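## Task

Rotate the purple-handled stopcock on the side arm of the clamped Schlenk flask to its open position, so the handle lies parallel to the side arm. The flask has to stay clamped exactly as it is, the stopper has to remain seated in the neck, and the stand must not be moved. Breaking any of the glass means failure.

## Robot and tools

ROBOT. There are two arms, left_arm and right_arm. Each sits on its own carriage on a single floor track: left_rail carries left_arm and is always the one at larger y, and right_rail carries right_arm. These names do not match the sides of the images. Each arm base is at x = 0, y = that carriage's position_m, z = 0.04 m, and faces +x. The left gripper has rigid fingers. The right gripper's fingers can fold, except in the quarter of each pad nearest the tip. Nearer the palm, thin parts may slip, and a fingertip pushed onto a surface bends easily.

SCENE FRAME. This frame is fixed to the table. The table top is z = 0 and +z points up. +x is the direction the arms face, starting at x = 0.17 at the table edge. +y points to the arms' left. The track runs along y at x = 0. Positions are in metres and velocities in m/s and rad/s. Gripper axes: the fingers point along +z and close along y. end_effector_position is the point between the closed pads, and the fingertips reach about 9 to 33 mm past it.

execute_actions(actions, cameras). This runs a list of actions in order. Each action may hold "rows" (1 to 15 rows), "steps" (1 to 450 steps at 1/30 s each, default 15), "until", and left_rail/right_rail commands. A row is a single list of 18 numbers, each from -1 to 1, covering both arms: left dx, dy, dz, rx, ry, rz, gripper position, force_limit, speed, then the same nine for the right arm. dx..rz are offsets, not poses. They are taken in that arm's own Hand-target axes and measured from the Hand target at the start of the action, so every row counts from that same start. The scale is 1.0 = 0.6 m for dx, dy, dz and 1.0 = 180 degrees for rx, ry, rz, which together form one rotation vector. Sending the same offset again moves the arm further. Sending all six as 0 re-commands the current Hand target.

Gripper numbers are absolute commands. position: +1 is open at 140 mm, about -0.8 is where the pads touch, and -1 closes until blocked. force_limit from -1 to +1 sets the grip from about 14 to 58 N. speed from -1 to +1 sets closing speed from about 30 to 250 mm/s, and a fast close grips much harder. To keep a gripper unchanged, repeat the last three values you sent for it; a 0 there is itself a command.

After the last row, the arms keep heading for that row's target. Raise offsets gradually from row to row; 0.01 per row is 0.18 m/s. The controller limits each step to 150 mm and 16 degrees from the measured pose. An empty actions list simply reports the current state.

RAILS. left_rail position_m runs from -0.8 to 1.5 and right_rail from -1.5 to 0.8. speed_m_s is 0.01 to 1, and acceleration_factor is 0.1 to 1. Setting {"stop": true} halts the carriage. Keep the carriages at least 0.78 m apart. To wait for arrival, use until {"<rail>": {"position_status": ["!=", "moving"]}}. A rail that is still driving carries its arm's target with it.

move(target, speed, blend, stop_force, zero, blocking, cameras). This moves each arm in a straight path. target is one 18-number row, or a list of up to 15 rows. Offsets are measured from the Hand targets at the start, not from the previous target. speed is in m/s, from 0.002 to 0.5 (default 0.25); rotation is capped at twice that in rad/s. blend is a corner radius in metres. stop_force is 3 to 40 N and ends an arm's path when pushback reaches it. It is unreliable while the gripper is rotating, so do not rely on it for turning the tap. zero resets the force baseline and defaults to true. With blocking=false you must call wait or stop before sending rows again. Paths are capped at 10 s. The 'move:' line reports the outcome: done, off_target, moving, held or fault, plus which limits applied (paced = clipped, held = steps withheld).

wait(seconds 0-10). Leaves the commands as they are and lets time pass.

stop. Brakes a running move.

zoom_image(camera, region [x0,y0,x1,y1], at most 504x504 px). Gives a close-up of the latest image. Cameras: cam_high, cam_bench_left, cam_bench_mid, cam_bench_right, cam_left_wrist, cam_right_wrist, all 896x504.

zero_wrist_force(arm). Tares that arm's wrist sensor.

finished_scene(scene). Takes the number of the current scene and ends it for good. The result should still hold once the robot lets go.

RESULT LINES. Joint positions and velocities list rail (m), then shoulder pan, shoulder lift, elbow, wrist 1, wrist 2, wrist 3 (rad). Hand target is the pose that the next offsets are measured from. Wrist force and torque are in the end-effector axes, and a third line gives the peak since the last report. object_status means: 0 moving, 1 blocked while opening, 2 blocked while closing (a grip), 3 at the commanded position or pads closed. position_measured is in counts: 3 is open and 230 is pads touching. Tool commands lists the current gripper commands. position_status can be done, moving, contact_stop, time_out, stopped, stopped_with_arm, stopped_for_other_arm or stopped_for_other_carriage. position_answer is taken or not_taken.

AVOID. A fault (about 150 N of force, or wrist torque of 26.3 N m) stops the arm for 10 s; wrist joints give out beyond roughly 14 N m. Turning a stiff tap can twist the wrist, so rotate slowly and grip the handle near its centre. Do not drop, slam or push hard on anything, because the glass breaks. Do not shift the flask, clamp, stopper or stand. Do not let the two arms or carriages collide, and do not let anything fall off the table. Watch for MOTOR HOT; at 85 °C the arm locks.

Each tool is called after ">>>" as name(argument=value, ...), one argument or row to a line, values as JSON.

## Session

>>> execute_actions(
  actions=[],
)

Scene clock: 0.00 s.
left_arm: end_effector_position=(+0.3456, +0.6984, +0.5800) position_measured=3 object_status=3 end_effector_quat_wxyz=(+0.000, +1.000, +0.000, +0.000) | right_arm: end_effector_position=(+0.3456, -1.3351, +0.5800) position_measured=3 object_status=3 end_effector_quat_wxyz=(+0.000, +1.000, +0.000, +0.000)
Joint positions: left_arm=[0.671 -0.316 -1.725 0.971 -0.816 -1.571 2.826] | right_arm=[-1.362 -0.316 -1.725 0.971 -0.816 -1.571 2.826]
Joint velocities: within noise
Joint torques (N m): no reading
Wrist force (N): no reading
Wrist torque (N m): no reading
Wrist force, peak (N): no reading
Hand target: left_arm +0.3456, +0.6984, +0.5800; +0.000, +1.000, +0.000, +0.000 | right_arm +0.3456, -1.3351, +0.5800; +0.000, +1.000, +0.000, +0.000
Tool commands: left_gripper/position=+1.0 left_gripper/force_limit=+1.0 left_gripper/speed=+1.0 right_gripper/position=+1.0 right_gripper/force_limit=+1.0 right_gripper/speed=+1.0
left_rail: position_m=0.671 position_status=done
right_rail: position_m=-1.362 position_status=done
camera_calibration:
cam_left_wrist: T_world_to_cam=[[-0.0265538, -0.998538, -0.0470784, 0.750006], [-0.954746, 0.0113767, 0.297206, 0.165161], [-0.296236, 0.0528398, -0.953652, 0.761451], [0, 0, 0, 1]] pos_world=[0.403171, 0.706795, 0.712382]
cam_right_wrist: T_world_to_cam=[[-0.031272, -0.999466, 0.0094295, -1.31715], [-0.949091, 0.0326518, 0.313305, 0.202106], [-0.313446, 0.000848234, -0.949606, 0.80498], [0, 0, 0, 1]] pos_world=[0.402945, -1.32372, 0.713512]

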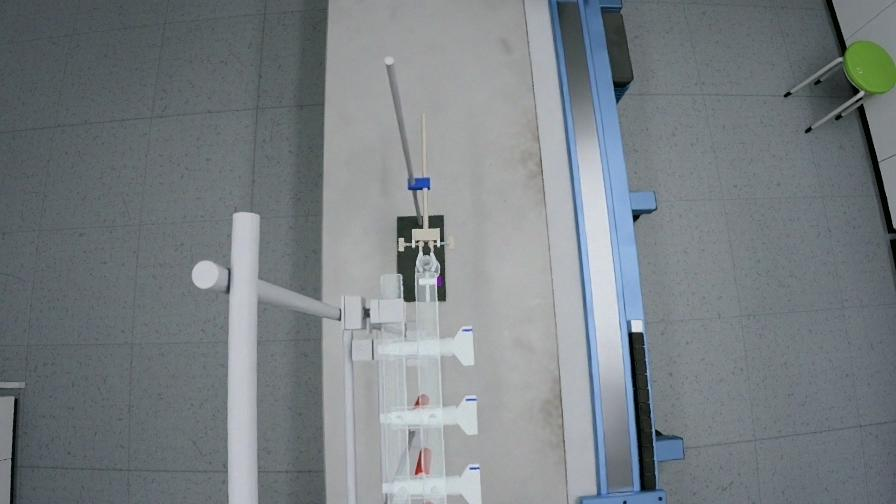

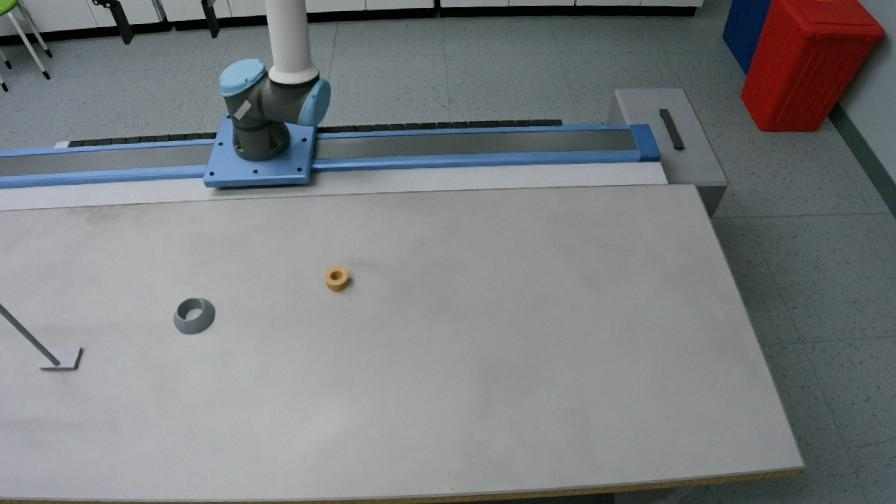

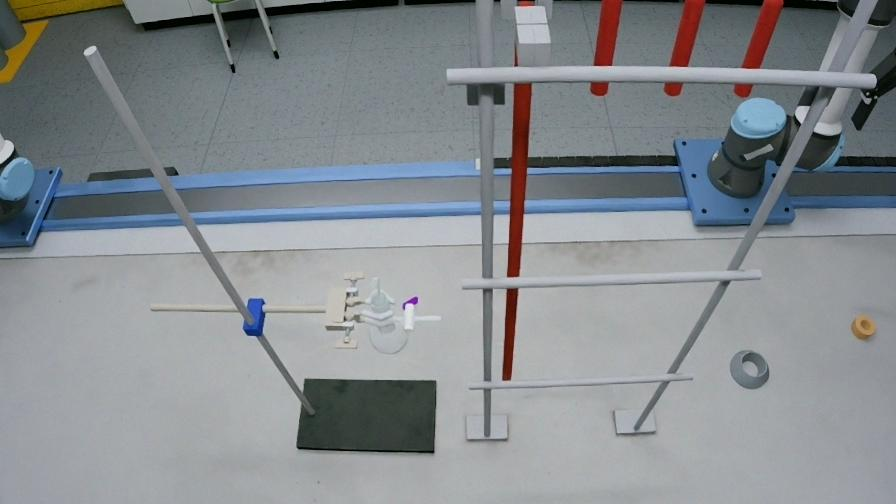

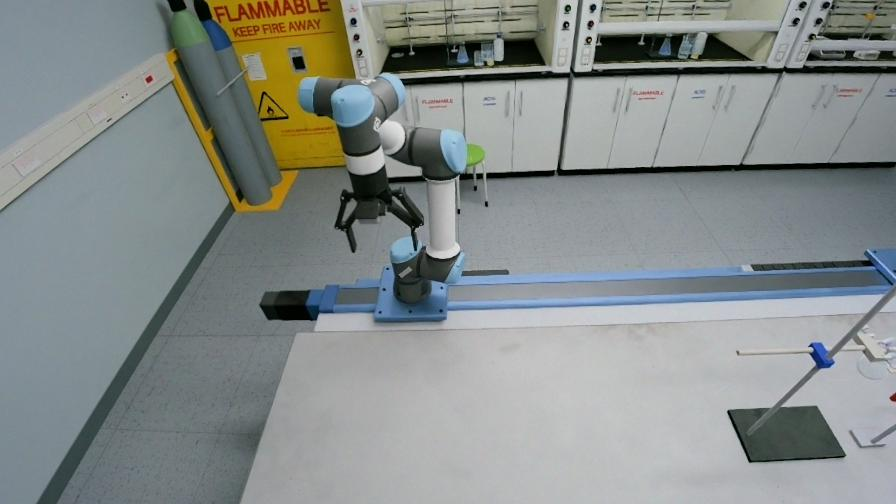

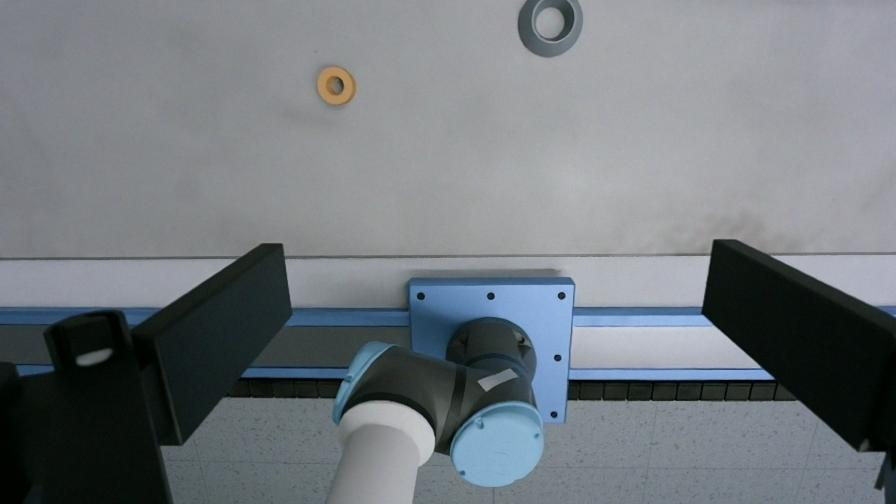

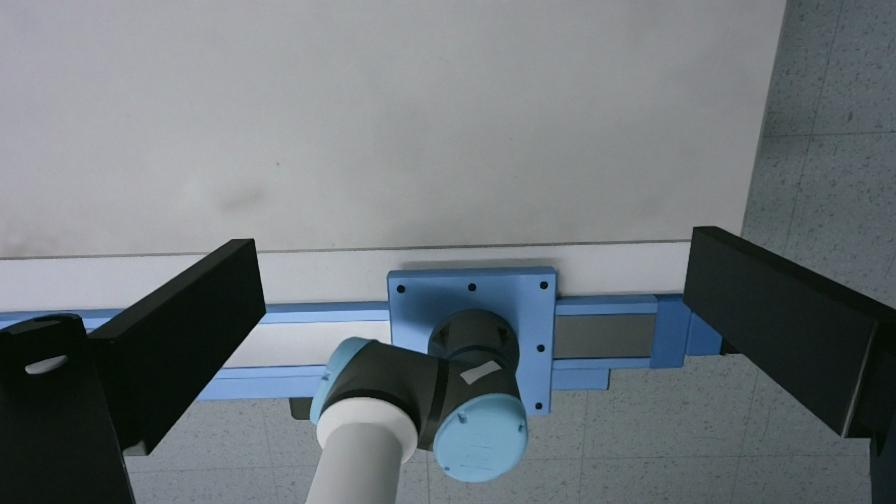

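>>> zoom_image(
  camera="cam_bench_mid",
  region=[320, 250, 460, 370],
)

>>> zoom_image(
  camera="cam_high",
  region=[380, 220, 490, 310],
)

>>> zoom_image(
  camera="cam_bench_right",
  region=[780, 300, 896, 400],
)

Scaled by 3.600.

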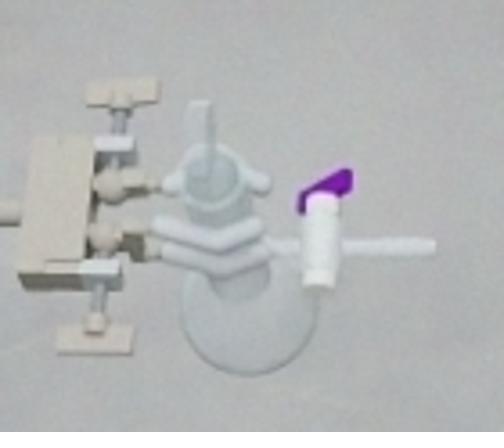

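Scaled by 4.582.

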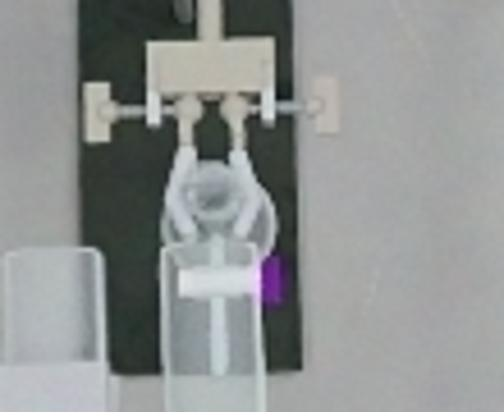

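Scaled by 4.345.

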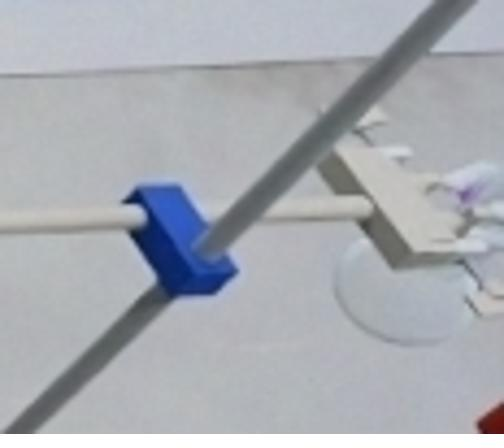

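>>> move(
  target=[0.0573, -0.501, 0.3417, 0, 0.5, 0, 1.0, 1.0, 1.0, 0, 0, 0, 0, 0, 0, 1.0, 1.0, 1.0],
  speed=0.35,
  cameras=[],
)

>>> execute_actions(
  actions=[
    {"left_rail": {"position_m": -0.445, "speed_m_s": 0.8, "acceleration_factor": 0.5}, "steps": 200, "until": {"left_rail": {"position_status": ["!=", "moving"]}}},
  ],
  cameras=["cam_left_wrist", "cam_bench_mid"],
)

>>> zoom_image(
  camera="cam_left_wrist",
  region=[390, 120, 690, 320],
)

Scene clock: 13.23 s.
left_arm: end_effector_position=(+0.3800, +0.9990, +0.3750) position_measured=3 object_status=3 end_effector_quat_wxyz=(+0.000, +0.707, +0.000, +0.707) | right_arm: end_effector_position=(+0.3456, -1.3351, +0.5800) position_measured=3 object_status=3 end_effector_quat_wxyz=(+0.000, +1.000, +0.000, +0.000)
Joint positions: left_arm=[0.671 0.955 -1.313 2.352 -4.181 -2.525 3.142] | right_arm=[-1.362 -0.316 -1.725 0.971 -0.816 -1.571 2.826]
Joint velocities: within noise
Joint torques (N m): left_arm=[-14.39 -16.05 -23.37 -3.59 1.49 -1.67] | right_arm=[0.32 -12.77 -17.04 -3.64 0.16 0.06]
Wrist force (N): left_arm=[4.2 -2.4 5.2] | right_arm=[0.0 -0.1 -0.1]
Wrist torque (N m): left_arm=[-0.94 0.01 0.45] | right_arm=[-0.02 -0.01 0.01]
Wrist force, peak (N): left_arm=[4.5 -2.3 5.3] | right_arm=[0.1 -0.1 -0.7]
Hand target: left_arm +0.3800, +0.9990, +0.3750; +0.000, +0.707, +0.000, +0.707 | right_arm +0.3456, -1.3351, +0.5800; +0.000, +1.000, +0.000, +0.000
Off the commanded pose: left_arm 0.000 m, 0 deg | right_arm 0.000 m, 0 deg.
left_rail: position_m=0.671 position_status=done
right_rail: position_m=-1.362 position_status=done
move: done
No camera images: "cameras" was empty.

Scene clock: 15.83 s.
left_arm: end_effector_position=(+0.3800, -0.1171, +0.3750) position_measured=3 object_status=3 end_effector_quat_wxyz=(+0.000, +0.707, +0.000, +0.707) end_effector_velocity=(+0.000, -0.001, +0.000) end_effector_angular_velocity=(-0.001, +0.001, +0.001) | right_arm: end_effector_position=(+0.3456, -1.3351, +0.5800) position_measured=3 object_status=3 end_effector_quat_wxyz=(+0.000, +1.000, +0.000, +0.000)
Joint positions: left_arm=[-0.445 0.955 -1.312 2.352 -4.181 -2.525 3.142] | right_arm=[-1.362 -0.316 -1.725 0.971 -0.816 -1.571 2.826]
Joint velocities: left_arm=[-0.001 0 -0.001 0.001 0.001 0 0] | right_arm=[within noise]
Joint torques (N m): left_arm=[-9.74 -18.69 -6.33 -2.57 0.35 -1.71] | right_arm=[0.72 -12.42 -15.33 -3.71 0.17 0.31]
Wrist force (N): left_arm=[4.2 -2.2 5.1] | right_arm=[-0.3 -0.1 -0.3]
Wrist torque (N m): left_arm=[-0.90 0.01 0.45] | right_arm=[-0.03 0.06 0.00]
Wrist force, peak (N): left_arm=[4.2 -4.3 5.3] | right_arm=[0.1 -0.2 -0.6]
Hand target: left_arm +0.3800, -0.1171, +0.3750; +0.000, +0.707, +0.000, +0.707 | right_arm +0.3456, -1.3351, +0.5800; +0.000, +1.000, +0.000, +0.000
Tool commands: left_gripper/position=+1.0 left_gripper/force_limit=+1.0 left_gripper/speed=+1.0 right_gripper/position=+1.0 right_gripper/force_limit=+1.0 right_gripper/speed=+1.0
Off the commanded pose: left_arm 0.000 m, 0 deg | right_arm 0.000 m, 0 deg.
left_rail: position_m=-0.445 speed_m_s=0.80 position_status=done
right_rail: position_m=-1.362 position_status=done
camera_calibration:
cam_left_wrist: T_world_to_cam=[[0.0470618, -0.998539, -0.0265583, -0.108671], [-0.297199, 0.0113863, -0.954748, 0.487811], [0.953655, 0.0528253, -0.296229, -0.10226], [0, 0, 0, 1]] pos_world=[0.247612, -0.108665, 0.432558]
Images, in order (width x height): cam_bench_mid 896x504, cam_left_wrist 896x504.

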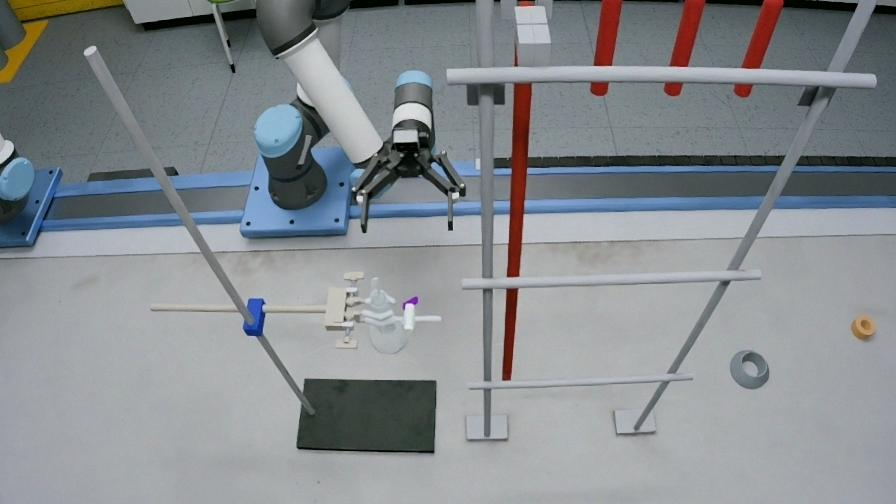

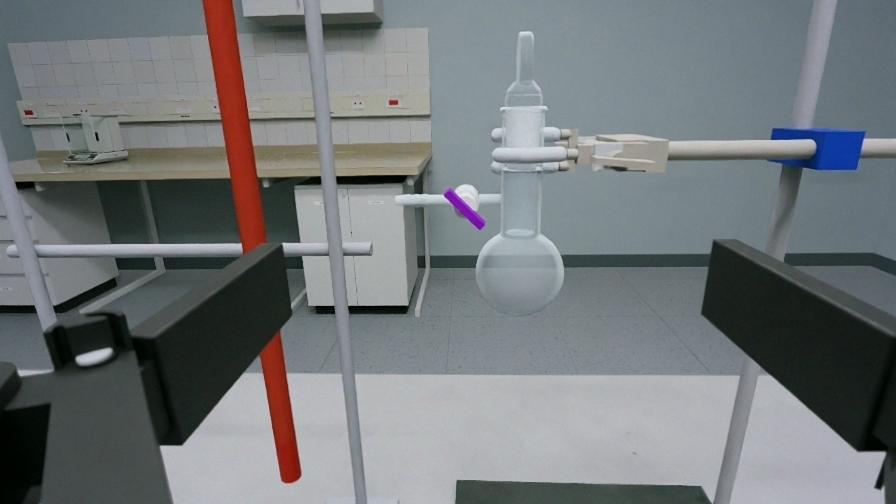

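Scaled by 1.680.

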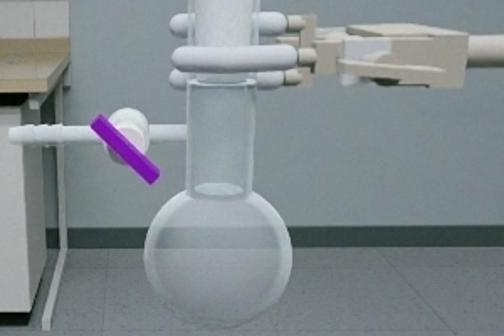

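>>> zoom_image(
  camera="cam_left_wrist",
  region=[425, 165, 509, 249],
)

>>> zoom_image(
  camera="cam_left_wrist",
  region=[380, 10, 680, 330],
)

Scaled by 6.000.

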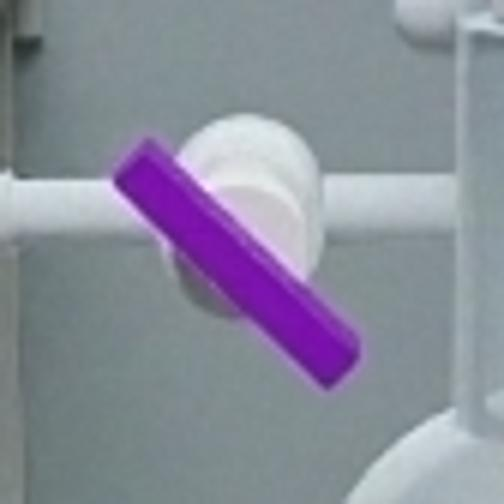

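Scaled by 1.575.

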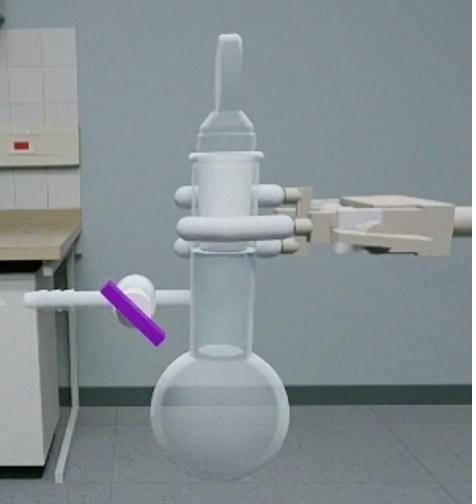

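>>> move(
  target=[-0.015, -0.021, 0.1862, -0.01323, -0.00521, -0.23886, -0.562, -1.0, 0.0, 0, 0, 0, 0, 0, 0, 1.0, 1.0, 1.0],
  speed=0.2,
  cameras=["cam_left_wrist"],
)

>>> zoom_image(
  camera="cam_left_wrist",
  region=[390, 150, 600, 340],
)

Scene clock: 26.87 s.
left_arm: end_effector_position=(+0.4917, -0.1046, +0.3660) position_measured=200 object_status=3 end_effector_quat_wxyz=(+0.273, +0.663, +0.245, +0.652) | right_arm: end_effector_position=(+0.3456, -1.3351, +0.5800) position_measured=3 object_status=3 end_effector_quat_wxyz=(+0.000, +1.000, +0.000, +0.000)
Joint positions: left_arm=[-0.445 0.757 -1.181 2.178 -4.138 -2.371 2.391] | right_arm=[-1.362 -0.316 -1.725 0.971 -0.816 -1.571 2.826]
Joint velocities: within noise
Joint torques (N m): left_arm=[-14.15 -23.1 -23.78 -4.08 1.59 -1.62] | right_arm=[0.77 -13.03 -14.95 -3.67 0.06 0.24]
Wrist force (N): left_arm=[4.1 -0.7 4.1] | right_arm=[0.0 0.0 -0.7]
Wrist torque (N m): left_arm=[-0.90 -0.17 -0.02] | right_arm=[-0.01 -0.01 0.01]
Wrist force, peak (N): left_arm=[4.4 -2.2 5.5] | right_arm=[0.0 0.0 -0.7]
Hand target: left_arm +0.4917, -0.1046, +0.3660; +0.273, +0.663, +0.245, +0.652 | right_arm +0.3456, -1.3351, +0.5800; +0.000, +1.000, +0.000, +0.000
Off the commanded pose: left_arm 0.000 m, 0 deg | right_arm 0.000 m, 0 deg.
left_rail: position_m=-0.445 speed_m_s=0.80 position_status=done
right_rail: position_m=-1.362 position_status=done
move: done
camera_calibration:
cam_left_wrist: T_world_to_cam=[[0.0144213, -0.749845, 0.661456, -0.3114], [-0.324974, -0.629126, -0.70611, 0.367953], [0.945613, -0.204773, -0.252753, -0.250992], [0, 0, 0, 1]] pos_world=[0.361408, -0.0534094, 0.402354]
Images, in order (width x height): cam_left_wrist 896x504.

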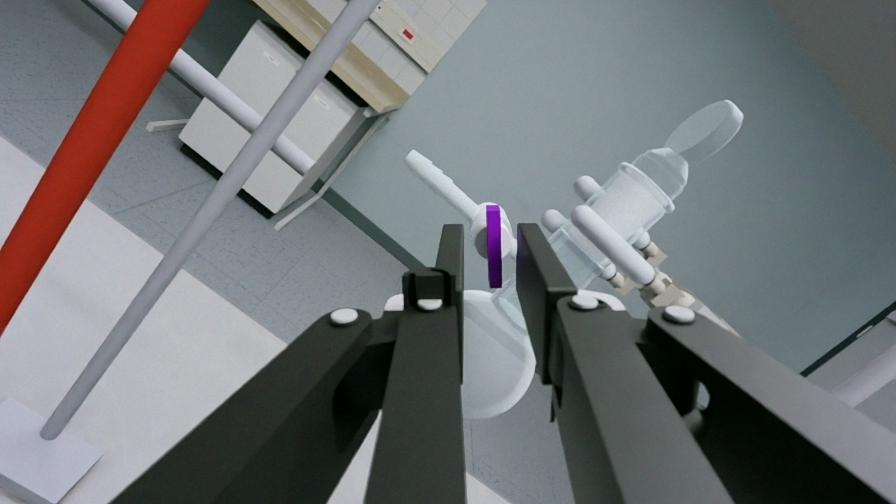

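Scaled by 2.400.

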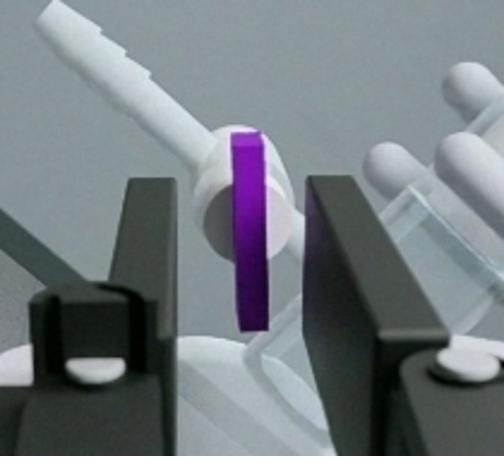

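>>> zoom_image(
  camera="cam_left_wrist",
  region=[440, 195, 540, 295],
)

Scaled by 5.040.

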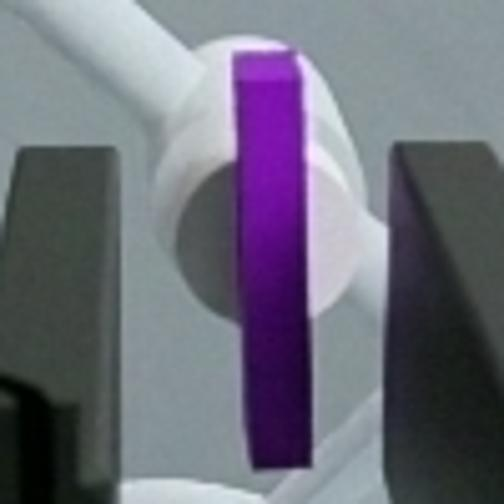

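>>> move(
  target=[0.00055, 0.00358, 0.02, 0, 0, -0.01167, -0.562, -1.0, -1.0, 0, 0, 0, 0, 0, 0, 1.0, 1.0, 1.0],
  speed=0.04,
  stop_force=8,
  cameras=["cam_left_wrist"],
)

>>> zoom_image(
  camera="cam_left_wrist",
  region=[390, 150, 600, 340],
)

>>> zoom_image(
  camera="cam_left_wrist",
  region=[440, 205, 540, 305],
)

Scene clock: 34.90 s.
left_arm: end_effector_position=(+0.5036, -0.1064, +0.3677) position_measured=200 object_status=3 end_effector_quat_wxyz=(+0.285, +0.659, +0.257, +0.647) | right_arm: end_effector_position=(+0.3456, -1.3351, +0.5800) position_measured=3 object_status=3 end_effector_quat_wxyz=(+0.000, +1.000, +0.000, +0.000)
Joint positions: left_arm=[-0.445 0.731 -1.178 2.165 -4.129 -2.346 2.354] | right_arm=[-1.362 -0.316 -1.725 0.971 -0.816 -1.571 2.826]
Joint velocities: within noise
Joint torques (N m): left_arm=[-14.04 -23.17 -23.27 -0.04 1.54 -1.72] | right_arm=[1.12 -13.79 -14.82 -3.7 0.14 0.1]
Wrist force (N): left_arm=[4.1 -0.7 4.1] | right_arm=[0.2 0.1 0.0]
Wrist torque (N m): left_arm=[-0.90 -0.17 -0.05] | right_arm=[0.04 -0.06 0.00]
Wrist force, peak (N): left_arm=[4.5 -0.9 4.2] | right_arm=[0.3 -0.4 -0.4]
Hand target: left_arm +0.5036, -0.1064, +0.3677; +0.285, +0.659, +0.257, +0.647 | right_arm +0.3456, -1.3351, +0.5800; +0.000, +1.000, +0.000, +0.000
Off the commanded pose: left_arm 0.000 m, 0 deg | right_arm 0.000 m, 0 deg.
left_rail: position_m=-0.445 speed_m_s=0.80 position_status=done
right_rail: position_m=-1.362 position_status=done
move: done
camera_calibration:
cam_left_wrist: T_world_to_cam=[[0.015471, -0.724984, 0.688592, -0.321957], [-0.326066, -0.654685, -0.68196, 0.360822], [0.945221, -0.213975, -0.246521, -0.265327], [0, 0, 0, 1]] pos_world=[0.373425, -0.0539627, 0.402354]
Images, in order (width x height): cam_left_wrist 896x504.

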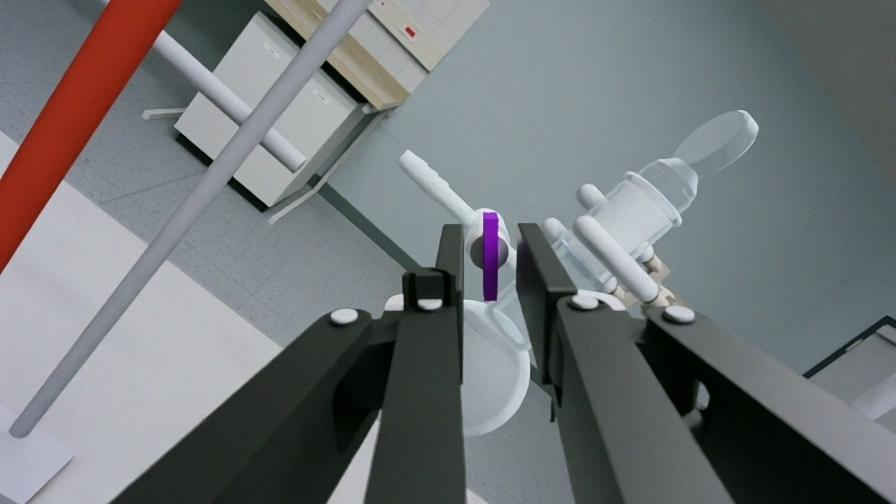

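Scaled by 2.400.

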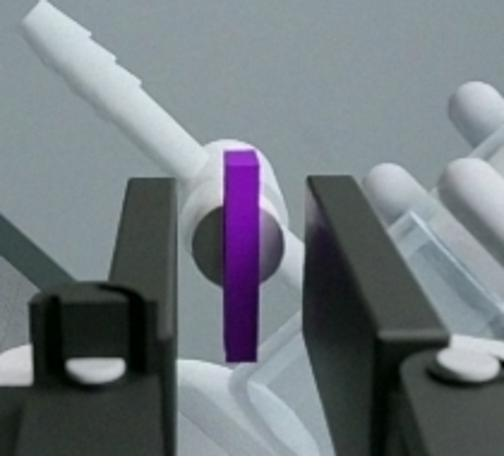

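Scaled by 5.040.

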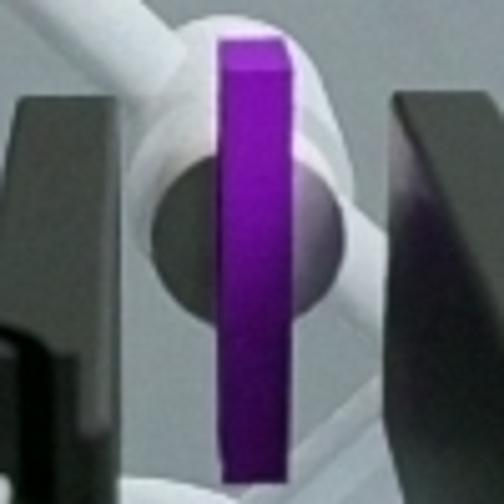

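>>> zero_wrist_force(
  arm="left_arm",
)

>>> execute_actions(
  actions=[
    {"rows": [[0.0004, 0.00015, 0, 0, 0, 0, -0.562, -1.0, -1.0, 0, 0, 0, 0, 0, 0, 1.0, 1.0, 1.0], [0.0008, 0.0003, 0, 0, 0, 0, -0.562, -1.0, -1.0, 0, 0, 0, 0, 0, 0, 1.0, 1.0, 1.0], [0.0012, 0.00045, 0, 0, 0, 0, -0.562, -1.0, -1.0, 0, 0, 0, 0, 0, 0, 1.0, 1.0, 1.0], [0.0016, 0.0006, 0, 0, 0, 0, -1.0, -1.0, -1.0, 0, 0, 0, 0, 0, 0, 1.0, 1.0, 1.0]], "steps": 60},
  ],
  cameras=["cam_left_wrist"],
)

>>> zoom_image(
  camera="cam_left_wrist",
  region=[390, 150, 600, 340],
)

Wrist force sensor zeroed.

Scene clock: 40.87 s.
left_arm: end_effector_position=(+0.5036, -0.1060, +0.3686) position_measured=223 object_status=2 end_effector_quat_wxyz=(+0.285, +0.659, +0.257, +0.647) | right_arm: end_effector_position=(+0.3456, -1.3351, +0.5800) position_measured=3 object_status=3 end_effector_quat_wxyz=(+0.000, +1.000, +0.000, +0.000)
Joint positions: left_arm=[-0.445 0.732 -1.18 2.164 -4.125 -2.347 2.354] | right_arm=[-1.362 -0.316 -1.725 0.971 -0.816 -1.571 2.826]
Joint velocities: within noise
Joint torques (N m): left_arm=[8.51 -43.08 -23.79 -4.19 -1.99 0] | right_arm=[1.45 -13.77 -15.43 -3.6 0.13 0.15]
Wrist force (N, zeroed by zero_wrist_force on left_arm): left_arm=[0.0 -2.5 0.0] | right_arm=[0.1 -0.1 -0.3]
Wrist torque (N m, zeroed by zero_wrist_force on left_arm): left_arm=[0.15 0.00 0.01] | right_arm=[-0.03 -0.02 0.00]
Wrist force, peak (N, zeroed by zero_wrist_force on left_arm): left_arm=[-0.3 -3.2 -0.2] | right_arm=[-0.1 0.2 -0.6]
Hand target: left_arm +0.5037, -0.1060, +0.3686; +0.285, +0.659, +0.257, +0.647 | right_arm +0.3456, -1.3351, +0.5800; +0.000, +1.000, +0.000, +0.000
Off the commanded pose: left_arm 0.000 m, 0 deg | right_arm 0.000 m, 0 deg.
left_rail: position_m=-0.445 speed_m_s=0.80 position_status=done
right_rail: position_m=-1.362 position_status=done
camera_calibration:
cam_left_wrist: T_world_to_cam=[[0.0154775, -0.724976, 0.688601, -0.322294], [-0.326061, -0.654696, -0.681951, 0.361737], [0.945222, -0.213971, -0.246519, -0.26502], [0, 0, 0, 1]] pos_world=[0.373439, -0.0535343, 0.403286]
Images, in order (width x height): cam_left_wrist 896x504.

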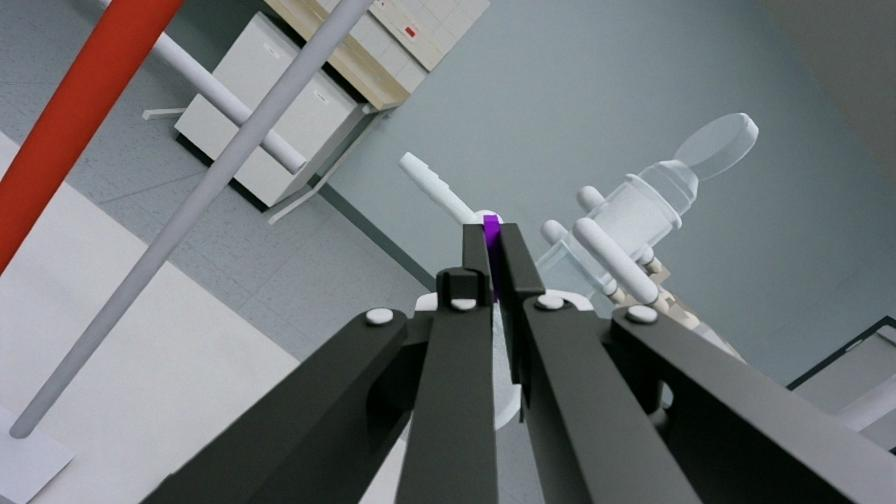

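Scaled by 2.400.

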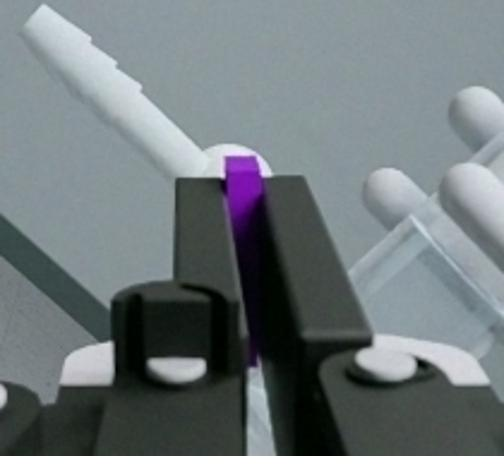

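>>> move(
  target=[0, -0.0006, 0, 0, 0, -0.0278, -1.0, -1.0, -1.0, 0, 0, 0, 0, 0, 0, 1.0, 1.0, 1.0],
  speed=0.06,
  cameras=["cam_left_wrist"],
)

Scene clock: 43.10 s.
left_arm: end_effector_position=(+0.5037, -0.1057, +0.3684) position_measured=223 object_status=2 end_effector_quat_wxyz=(+0.313, +0.647, +0.285, +0.634) | right_arm: end_effector_position=(+0.3456, -1.3351, +0.5800) position_measured=3 object_status=3 end_effector_quat_wxyz=(+0.000, +1.000, +0.000, +0.000)
Joint positions: left_arm=[-0.445 0.733 -1.179 2.163 -4.126 -2.347 2.267] | right_arm=[-1.362 -0.316 -1.725 0.971 -0.816 -1.571 2.826]
Joint velocities: within noise
Joint torques (N m): left_arm=[13.63 -23.87 -24.82 -4.36 -1.33 -2] | right_arm=[1.94 -13.43 -15.46 -3.61 0.09 0.32]
Wrist force (N, zeroed by zero_wrist_force on left_arm): left_arm=[-1.3 -0.4 0.7] | right_arm=[0.2 -0.1 -0.2]
Wrist torque (N m, zeroed by zero_wrist_force on left_arm): left_arm=[0.07 -0.02 0.05] | right_arm=[-0.02 -0.05 0.00]
Wrist force, peak (N, zeroed by zero_wrist_force on left_arm): left_arm=[-1.1 -3.1 -0.1] | right_arm=[-0.1 0.2 -0.7]
Hand target: left_arm +0.5037, -0.1057, +0.3684; +0.313, +0.647, +0.285, +0.634 | right_arm +0.3456, -1.3351, +0.5800; +0.000, +1.000, +0.000, +0.000
Off the commanded pose: left_arm 0.000 m, 0 deg | right_arm 0.000 m, 0 deg.
left_rail: position_m=-0.445 speed_m_s=0.80 position_status=done
right_rail: position_m=-1.362 position_status=done
move: done
camera_calibration:
cam_left_wrist: T_world_to_cam=[[0.0182114, -0.662366, 0.748959, -0.33893], [-0.328555, -0.711448, -0.621203, 0.334607], [0.944309, -0.234761, -0.23058, -0.272654], [0, 0, 0, 1]] pos_world=[0.373579, -0.0504482, 0.398835]
Images, in order (width x height): cam_left_wrist 896x504.

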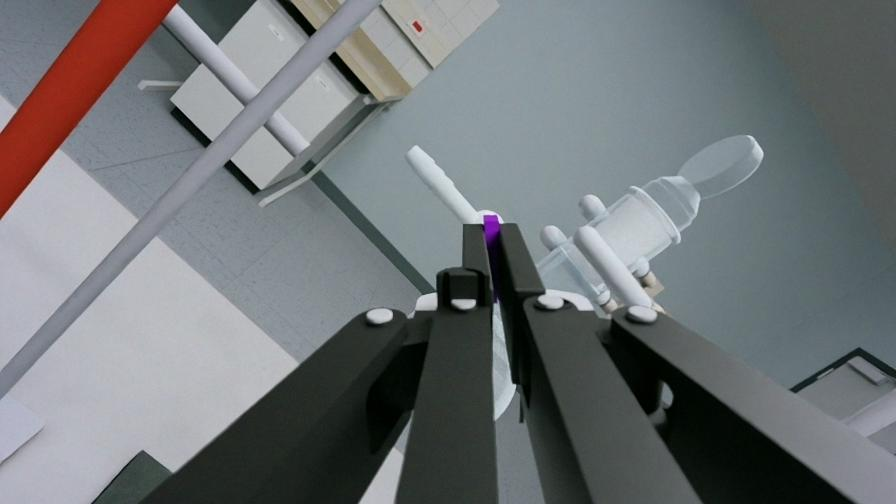

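>>> move(
  target=[0, 0, 0, 0, 0, -0.1389, -1.0, -1.0, -1.0, 0, 0, 0, 0, 0, 0, 1.0, 1.0, 1.0],
  speed=0.15,
  cameras=["cam_left_wrist"],
)

Scene clock: 45.50 s.
left_arm: end_effector_position=(+0.5036, -0.1058, +0.3684) position_measured=223 object_status=2 end_effector_quat_wxyz=(+0.443, +0.570, +0.419, +0.551) | right_arm: end_effector_position=(+0.3456, -1.3351, +0.5800) position_measured=3 object_status=3 end_effector_quat_wxyz=(+0.000, +1.000, +0.000, +0.000)
Joint positions: left_arm=[-0.445 0.733 -1.179 2.163 -4.126 -2.347 1.831] | right_arm=[-1.362 -0.316 -1.725 0.971 -0.816 -1.571 2.826]
Joint velocities: within noise
Joint torques (N m): left_arm=[11.8 -23.55 -24.79 -4.17 0.12 -1.77] | right_arm=[2.13 -14.61 -15.7 -3.69 0 0.17]
Wrist force (N, zeroed by zero_wrist_force on left_arm): left_arm=[-2.4 0.6 0.0] | right_arm=[0.2 0.0 -0.2]
Wrist torque (N m, zeroed by zero_wrist_force on left_arm): left_arm=[-0.02 0.10 -0.23] | right_arm=[0.00 -0.05 0.00]
Wrist force, peak (N, zeroed by zero_wrist_force on left_arm): left_arm=[-2.8 0.6 0.1] | right_arm=[0.2 0.0 -0.6]
Hand target: left_arm +0.5037, -0.1057, +0.3684; +0.443, +0.570, +0.419, +0.551 | right_arm +0.3456, -1.3351, +0.5800; +0.000, +1.000, +0.000, +0.000
Off the commanded pose: left_arm 0.000 m, 0 deg | right_arm 0.000 m, 0 deg.
left_rail: position_m=-0.445 speed_m_s=0.80 position_status=done
right_rail: position_m=-1.362 position_status=done
move: done
camera_calibration:
cam_left_wrist: T_world_to_cam=[[0.0347606, -0.284239, 0.958123, -0.384315], [-0.337077, -0.905861, -0.256506, 0.183967], [0.940835, -0.314045, -0.127299, -0.317322], [0, 0, 0, 1]] pos_world=[0.373918, -0.0422422, 0.375015]
Images, in order (width x height): cam_left_wrist 896x504.

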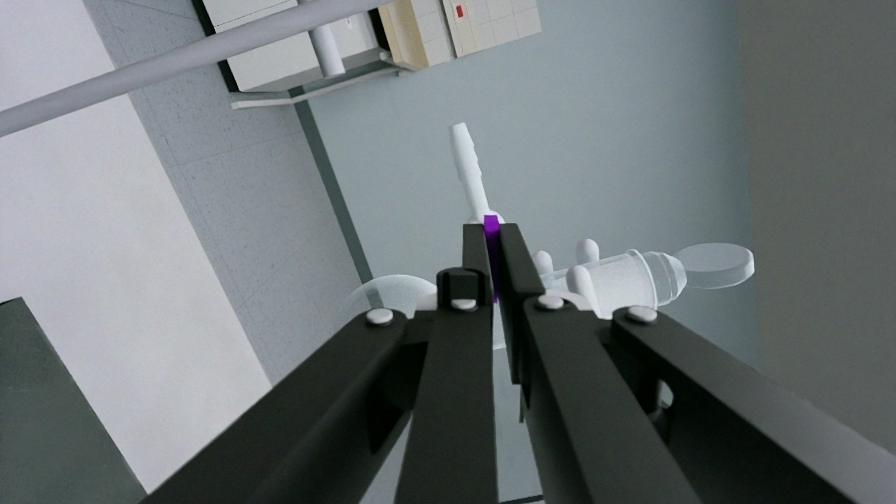

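>>> move(
  target=[0, 0, 0, 0, 0, -0.0828, -1.0, -1.0, -1.0, 0, 0, 0, 0, 0, 0, 1.0, 1.0, 1.0],
  speed=0.12,
  cameras=["cam_left_wrist"],
)

>>> zoom_image(
  camera="cam_left_wrist",
  region=[390, 110, 600, 320],
)

Scene clock: 47.80 s.
left_arm: end_effector_position=(+0.5036, -0.1058, +0.3683) position_measured=223 object_status=2 end_effector_quat_wxyz=(+0.511, +0.511, +0.489, +0.489) | right_arm: end_effector_position=(+0.3456, -1.3351, +0.5800) position_measured=3 object_status=3 end_effector_quat_wxyz=(+0.000, +1.000, +0.000, +0.000)
Joint positions: left_arm=[-0.445 0.733 -1.179 2.163 -4.126 -2.347 1.571] | right_arm=[-1.362 -0.316 -1.725 0.971 -0.816 -1.571 2.826]
Joint velocities: within noise
Joint torques (N m): left_arm=[3.95 -22.76 -22.77 -3.9 0.46 -1.81] | right_arm=[1.31 -14.58 -15.88 -3.5 0.01 0.24]
Wrist force (N, zeroed by zero_wrist_force on left_arm): left_arm=[-3.7 2.0 0.2] | right_arm=[0.2 -0.1 -0.1]
Wrist torque (N m, zeroed by zero_wrist_force on left_arm): left_arm=[0.02 0.21 -0.36] | right_arm=[-0.01 -0.04 0.00]
Wrist force, peak (N, zeroed by zero_wrist_force on left_arm): left_arm=[-3.8 1.8 0.0] | right_arm=[0.2 -0.4 -0.5]
Hand target: left_arm +0.5037, -0.1057, +0.3684; +0.511, +0.511, +0.489, +0.489 | right_arm +0.3456, -1.3351, +0.5800; +0.000, +1.000, +0.000, +0.000
Off the commanded pose: left_arm 0.000 m, 0 deg | right_arm 0.000 m, 0 deg.
left_rail: position_m=-0.445 speed_m_s=0.80 position_status=done
right_rail: position_m=-1.362 position_status=done
move: done
camera_calibration:
cam_left_wrist: T_world_to_cam=[[0.0459583, -0.0284909, 0.998537, -0.377775], [-0.338555, -0.940879, -0.0112635, 0.0906729], [0.939823, -0.337542, -0.052887, -0.346699], [0, 0, 0, 1]] pos_world=[0.373896, -0.0424766, 0.359908]
Images, in order (width x height): cam_left_wrist 896x504.

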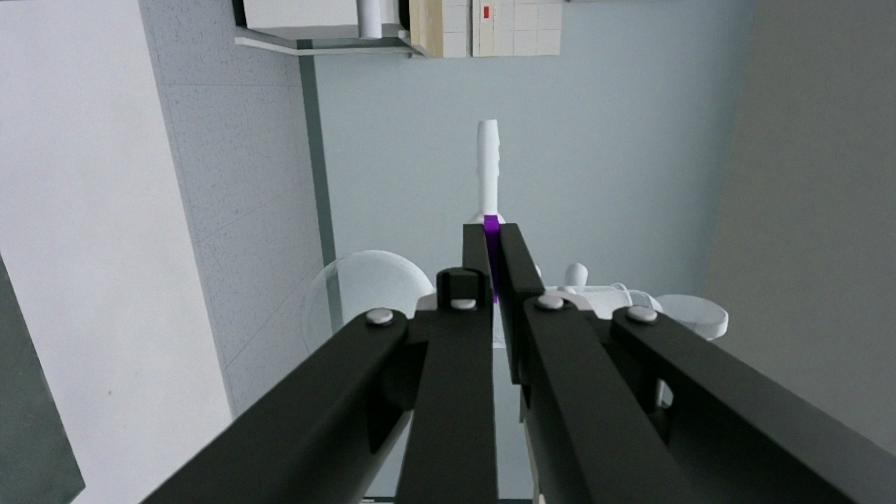

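Scaled by 2.400.

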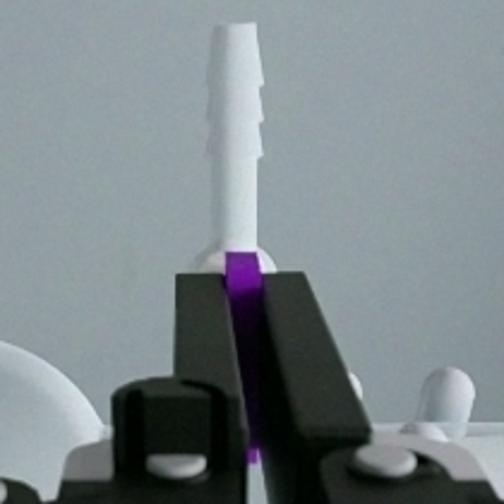

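>>> execute_actions(
  actions=[],
  cameras=["cam_left_wrist", "cam_bench_mid"],
)

Scene clock: 48.73 s.
left_arm: end_effector_position=(+0.5037, -0.1057, +0.3684) position_measured=223 object_status=2 end_effector_quat_wxyz=(+0.511, +0.511, +0.489, +0.489) | right_arm: end_effector_position=(+0.3456, -1.3351, +0.5800) position_measured=3 object_status=3 end_effector_quat_wxyz=(+0.000, +1.000, +0.000, +0.000)
Joint positions: left_arm=[-0.445 0.733 -1.179 2.163 -4.126 -2.347 1.571] | right_arm=[-1.362 -0.316 -1.725 0.971 -0.816 -1.571 2.826]
Joint velocities: within noise
Joint torques (N m): left_arm=[-0.15 -23.18 -22.91 -3.72 0.44 -1.78] | right_arm=[2.52 -13.95 -15.74 -3.45 0.1 0.18]
Wrist force (N, zeroed by zero_wrist_force on left_arm): left_arm=[-3.7 1.6 -0.2] | right_arm=[0.0 0.0 -0.3]
Wrist torque (N m, zeroed by zero_wrist_force on left_arm): left_arm=[0.01 0.18 -0.36] | right_arm=[0.01 -0.01 0.00]
Wrist force, peak (N, zeroed by zero_wrist_force on left_arm): left_arm=[-3.9 1.7 0.0] | right_arm=[0.2 0.1 -0.6]
Hand target: left_arm +0.5037, -0.1057, +0.3684; +0.511, +0.511, +0.489, +0.489 | right_arm +0.3456, -1.3351, +0.5800; +0.000, +1.000, +0.000, +0.000
Tool commands: left_gripper/position=-1.0 left_gripper/force_limit=-1.0 left_gripper/speed=-1.0 right_gripper/position=+1.0 right_gripper/force_limit=+1.0 right_gripper/speed=+1.0
Off the commanded pose: left_arm 0.000 m, 0 deg | right_arm 0.000 m, 0 deg.
left_rail: position_m=-0.445 speed_m_s=0.80 position_status=done
right_rail: position_m=-1.362 position_status=done
camera_calibration:
cam_left_wrist: T_world_to_cam=[[0.0458867, -0.028373, 0.998544, -0.377766], [-0.338555, -0.94088, -0.0111767, 0.0906707], [0.939827, -0.337549, -0.0527797, -0.346755], [0, 0, 0, 1]] pos_world=[0.373922, -0.0424549, 0.359927]
Images, in order (width x height): cam_bench_mid 896x504, cam_left_wrist 896x504.

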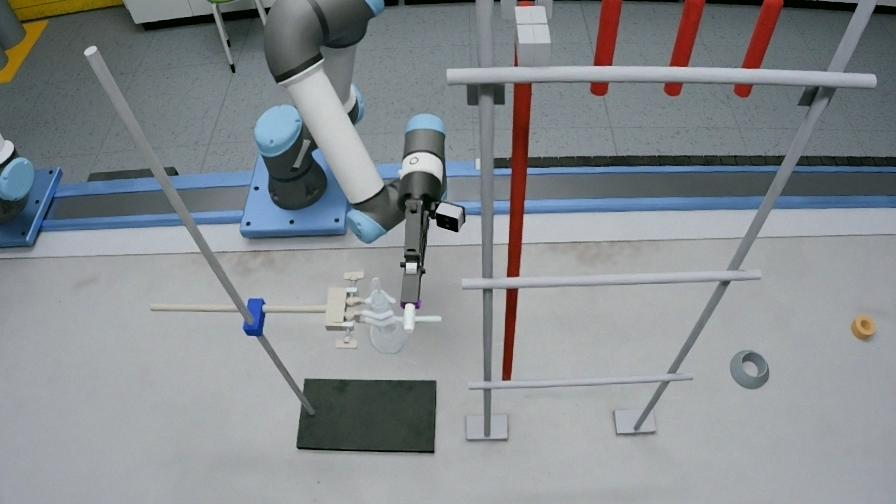

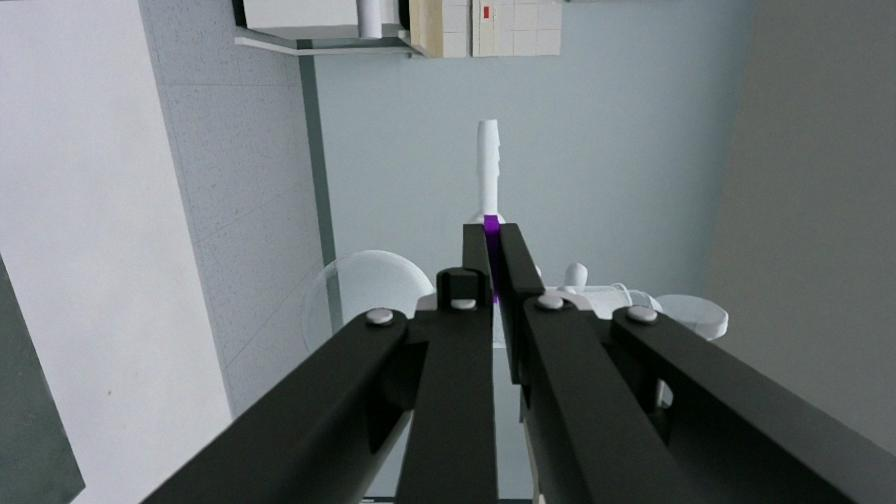

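>>> execute_actions(
  actions=[
    {"rows": [[0,0,0,0,0,0,-0.6,-1,-1,0,0,0,0,0,0,1,1,1]], "steps": 30},
  ],
  cameras=["cam_left_wrist", "cam_bench_mid"],
)

>>> zoom_image(
  camera="cam_left_wrist",
  region=[390, 100, 640, 330],
)

Scene clock: 50.73 s.
left_arm: end_effector_position=(+0.5037, -0.1057, +0.3684) position_measured=205 object_status=3 end_effector_quat_wxyz=(+0.511, +0.511, +0.489, +0.489) | right_arm: end_effector_position=(+0.3456, -1.3351, +0.5800) position_measured=3 object_status=3 end_effector_quat_wxyz=(+0.000, +1.000, +0.000, +0.000)
Joint positions: left_arm=[-0.445 0.733 -1.179 2.163 -4.126 -2.347 1.571] | right_arm=[-1.362 -0.316 -1.725 0.971 -0.816 -1.571 2.826]
Joint velocities: within noise
Joint torques (N m): left_arm=[-8.2 -24.04 -20.13 -3.72 0.66 -1.52] | right_arm=[2.23 -13.8 -15.53 -3.55 0.18 0.34]
Wrist force (N, zeroed by zero_wrist_force on left_arm): left_arm=[-2.3 1.1 -0.6] | right_arm=[0.1 0.1 -0.4]
Wrist torque (N m, zeroed by zero_wrist_force on left_arm): left_arm=[0.03 0.19 -0.47] | right_arm=[0.02 -0.02 0.00]
Wrist force, peak (N, zeroed by zero_wrist_force on left_arm): left_arm=[-3.9 2.0 0.0] | right_arm=[-0.3 -0.4 -0.5]
Hand target: left_arm +0.5037, -0.1057, +0.3684; +0.511, +0.511, +0.489, +0.489 | right_arm +0.3456, -1.3351, +0.5800; +0.000, +1.000, +0.000, +0.000
Off the commanded pose: left_arm 0.000 m, 0 deg | right_arm 0.000 m, 0 deg.
left_rail: position_m=-0.445 speed_m_s=0.80 position_status=done
right_rail: position_m=-1.362 position_status=done
camera_calibration:
cam_left_wrist: T_world_to_cam=[[0.0458805, -0.0283612, 0.998544, -0.37776], [-0.338555, -0.94088, -0.0111677, 0.090667], [0.939827, -0.337549, -0.0527699, -0.346759], [0, 0, 0, 1]] pos_world=[0.373921, -0.0424552, 0.359924]
Images, in order (width x height): cam_bench_mid 896x504, cam_left_wrist 896x504.

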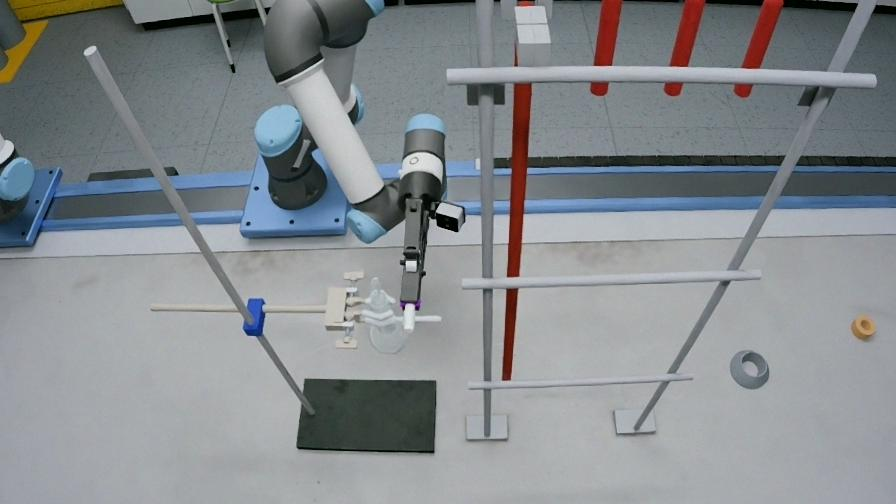

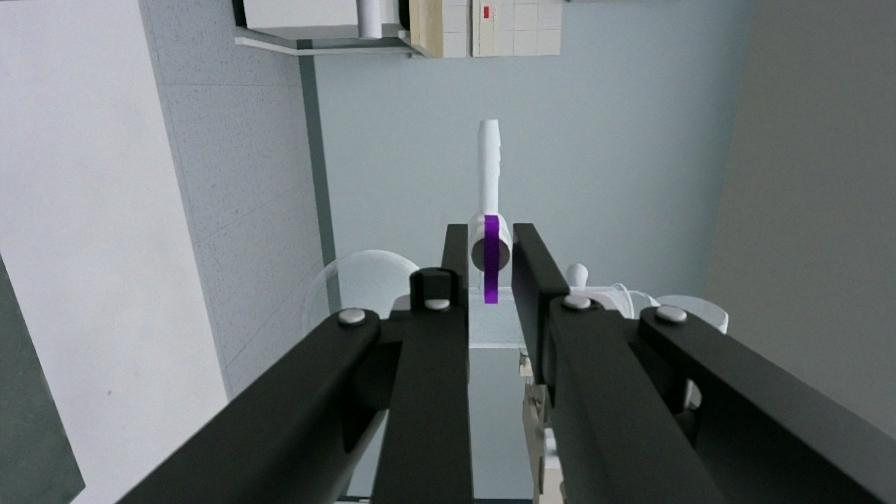

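Scaled by 2.016.

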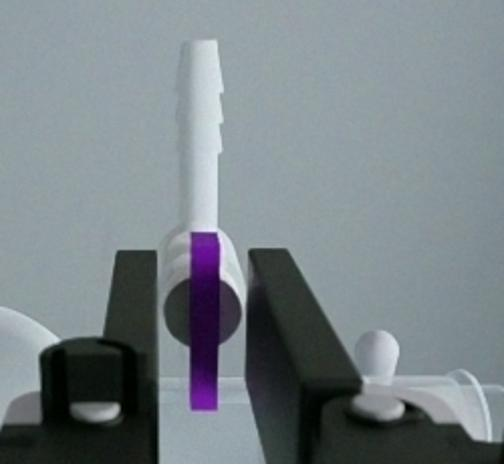

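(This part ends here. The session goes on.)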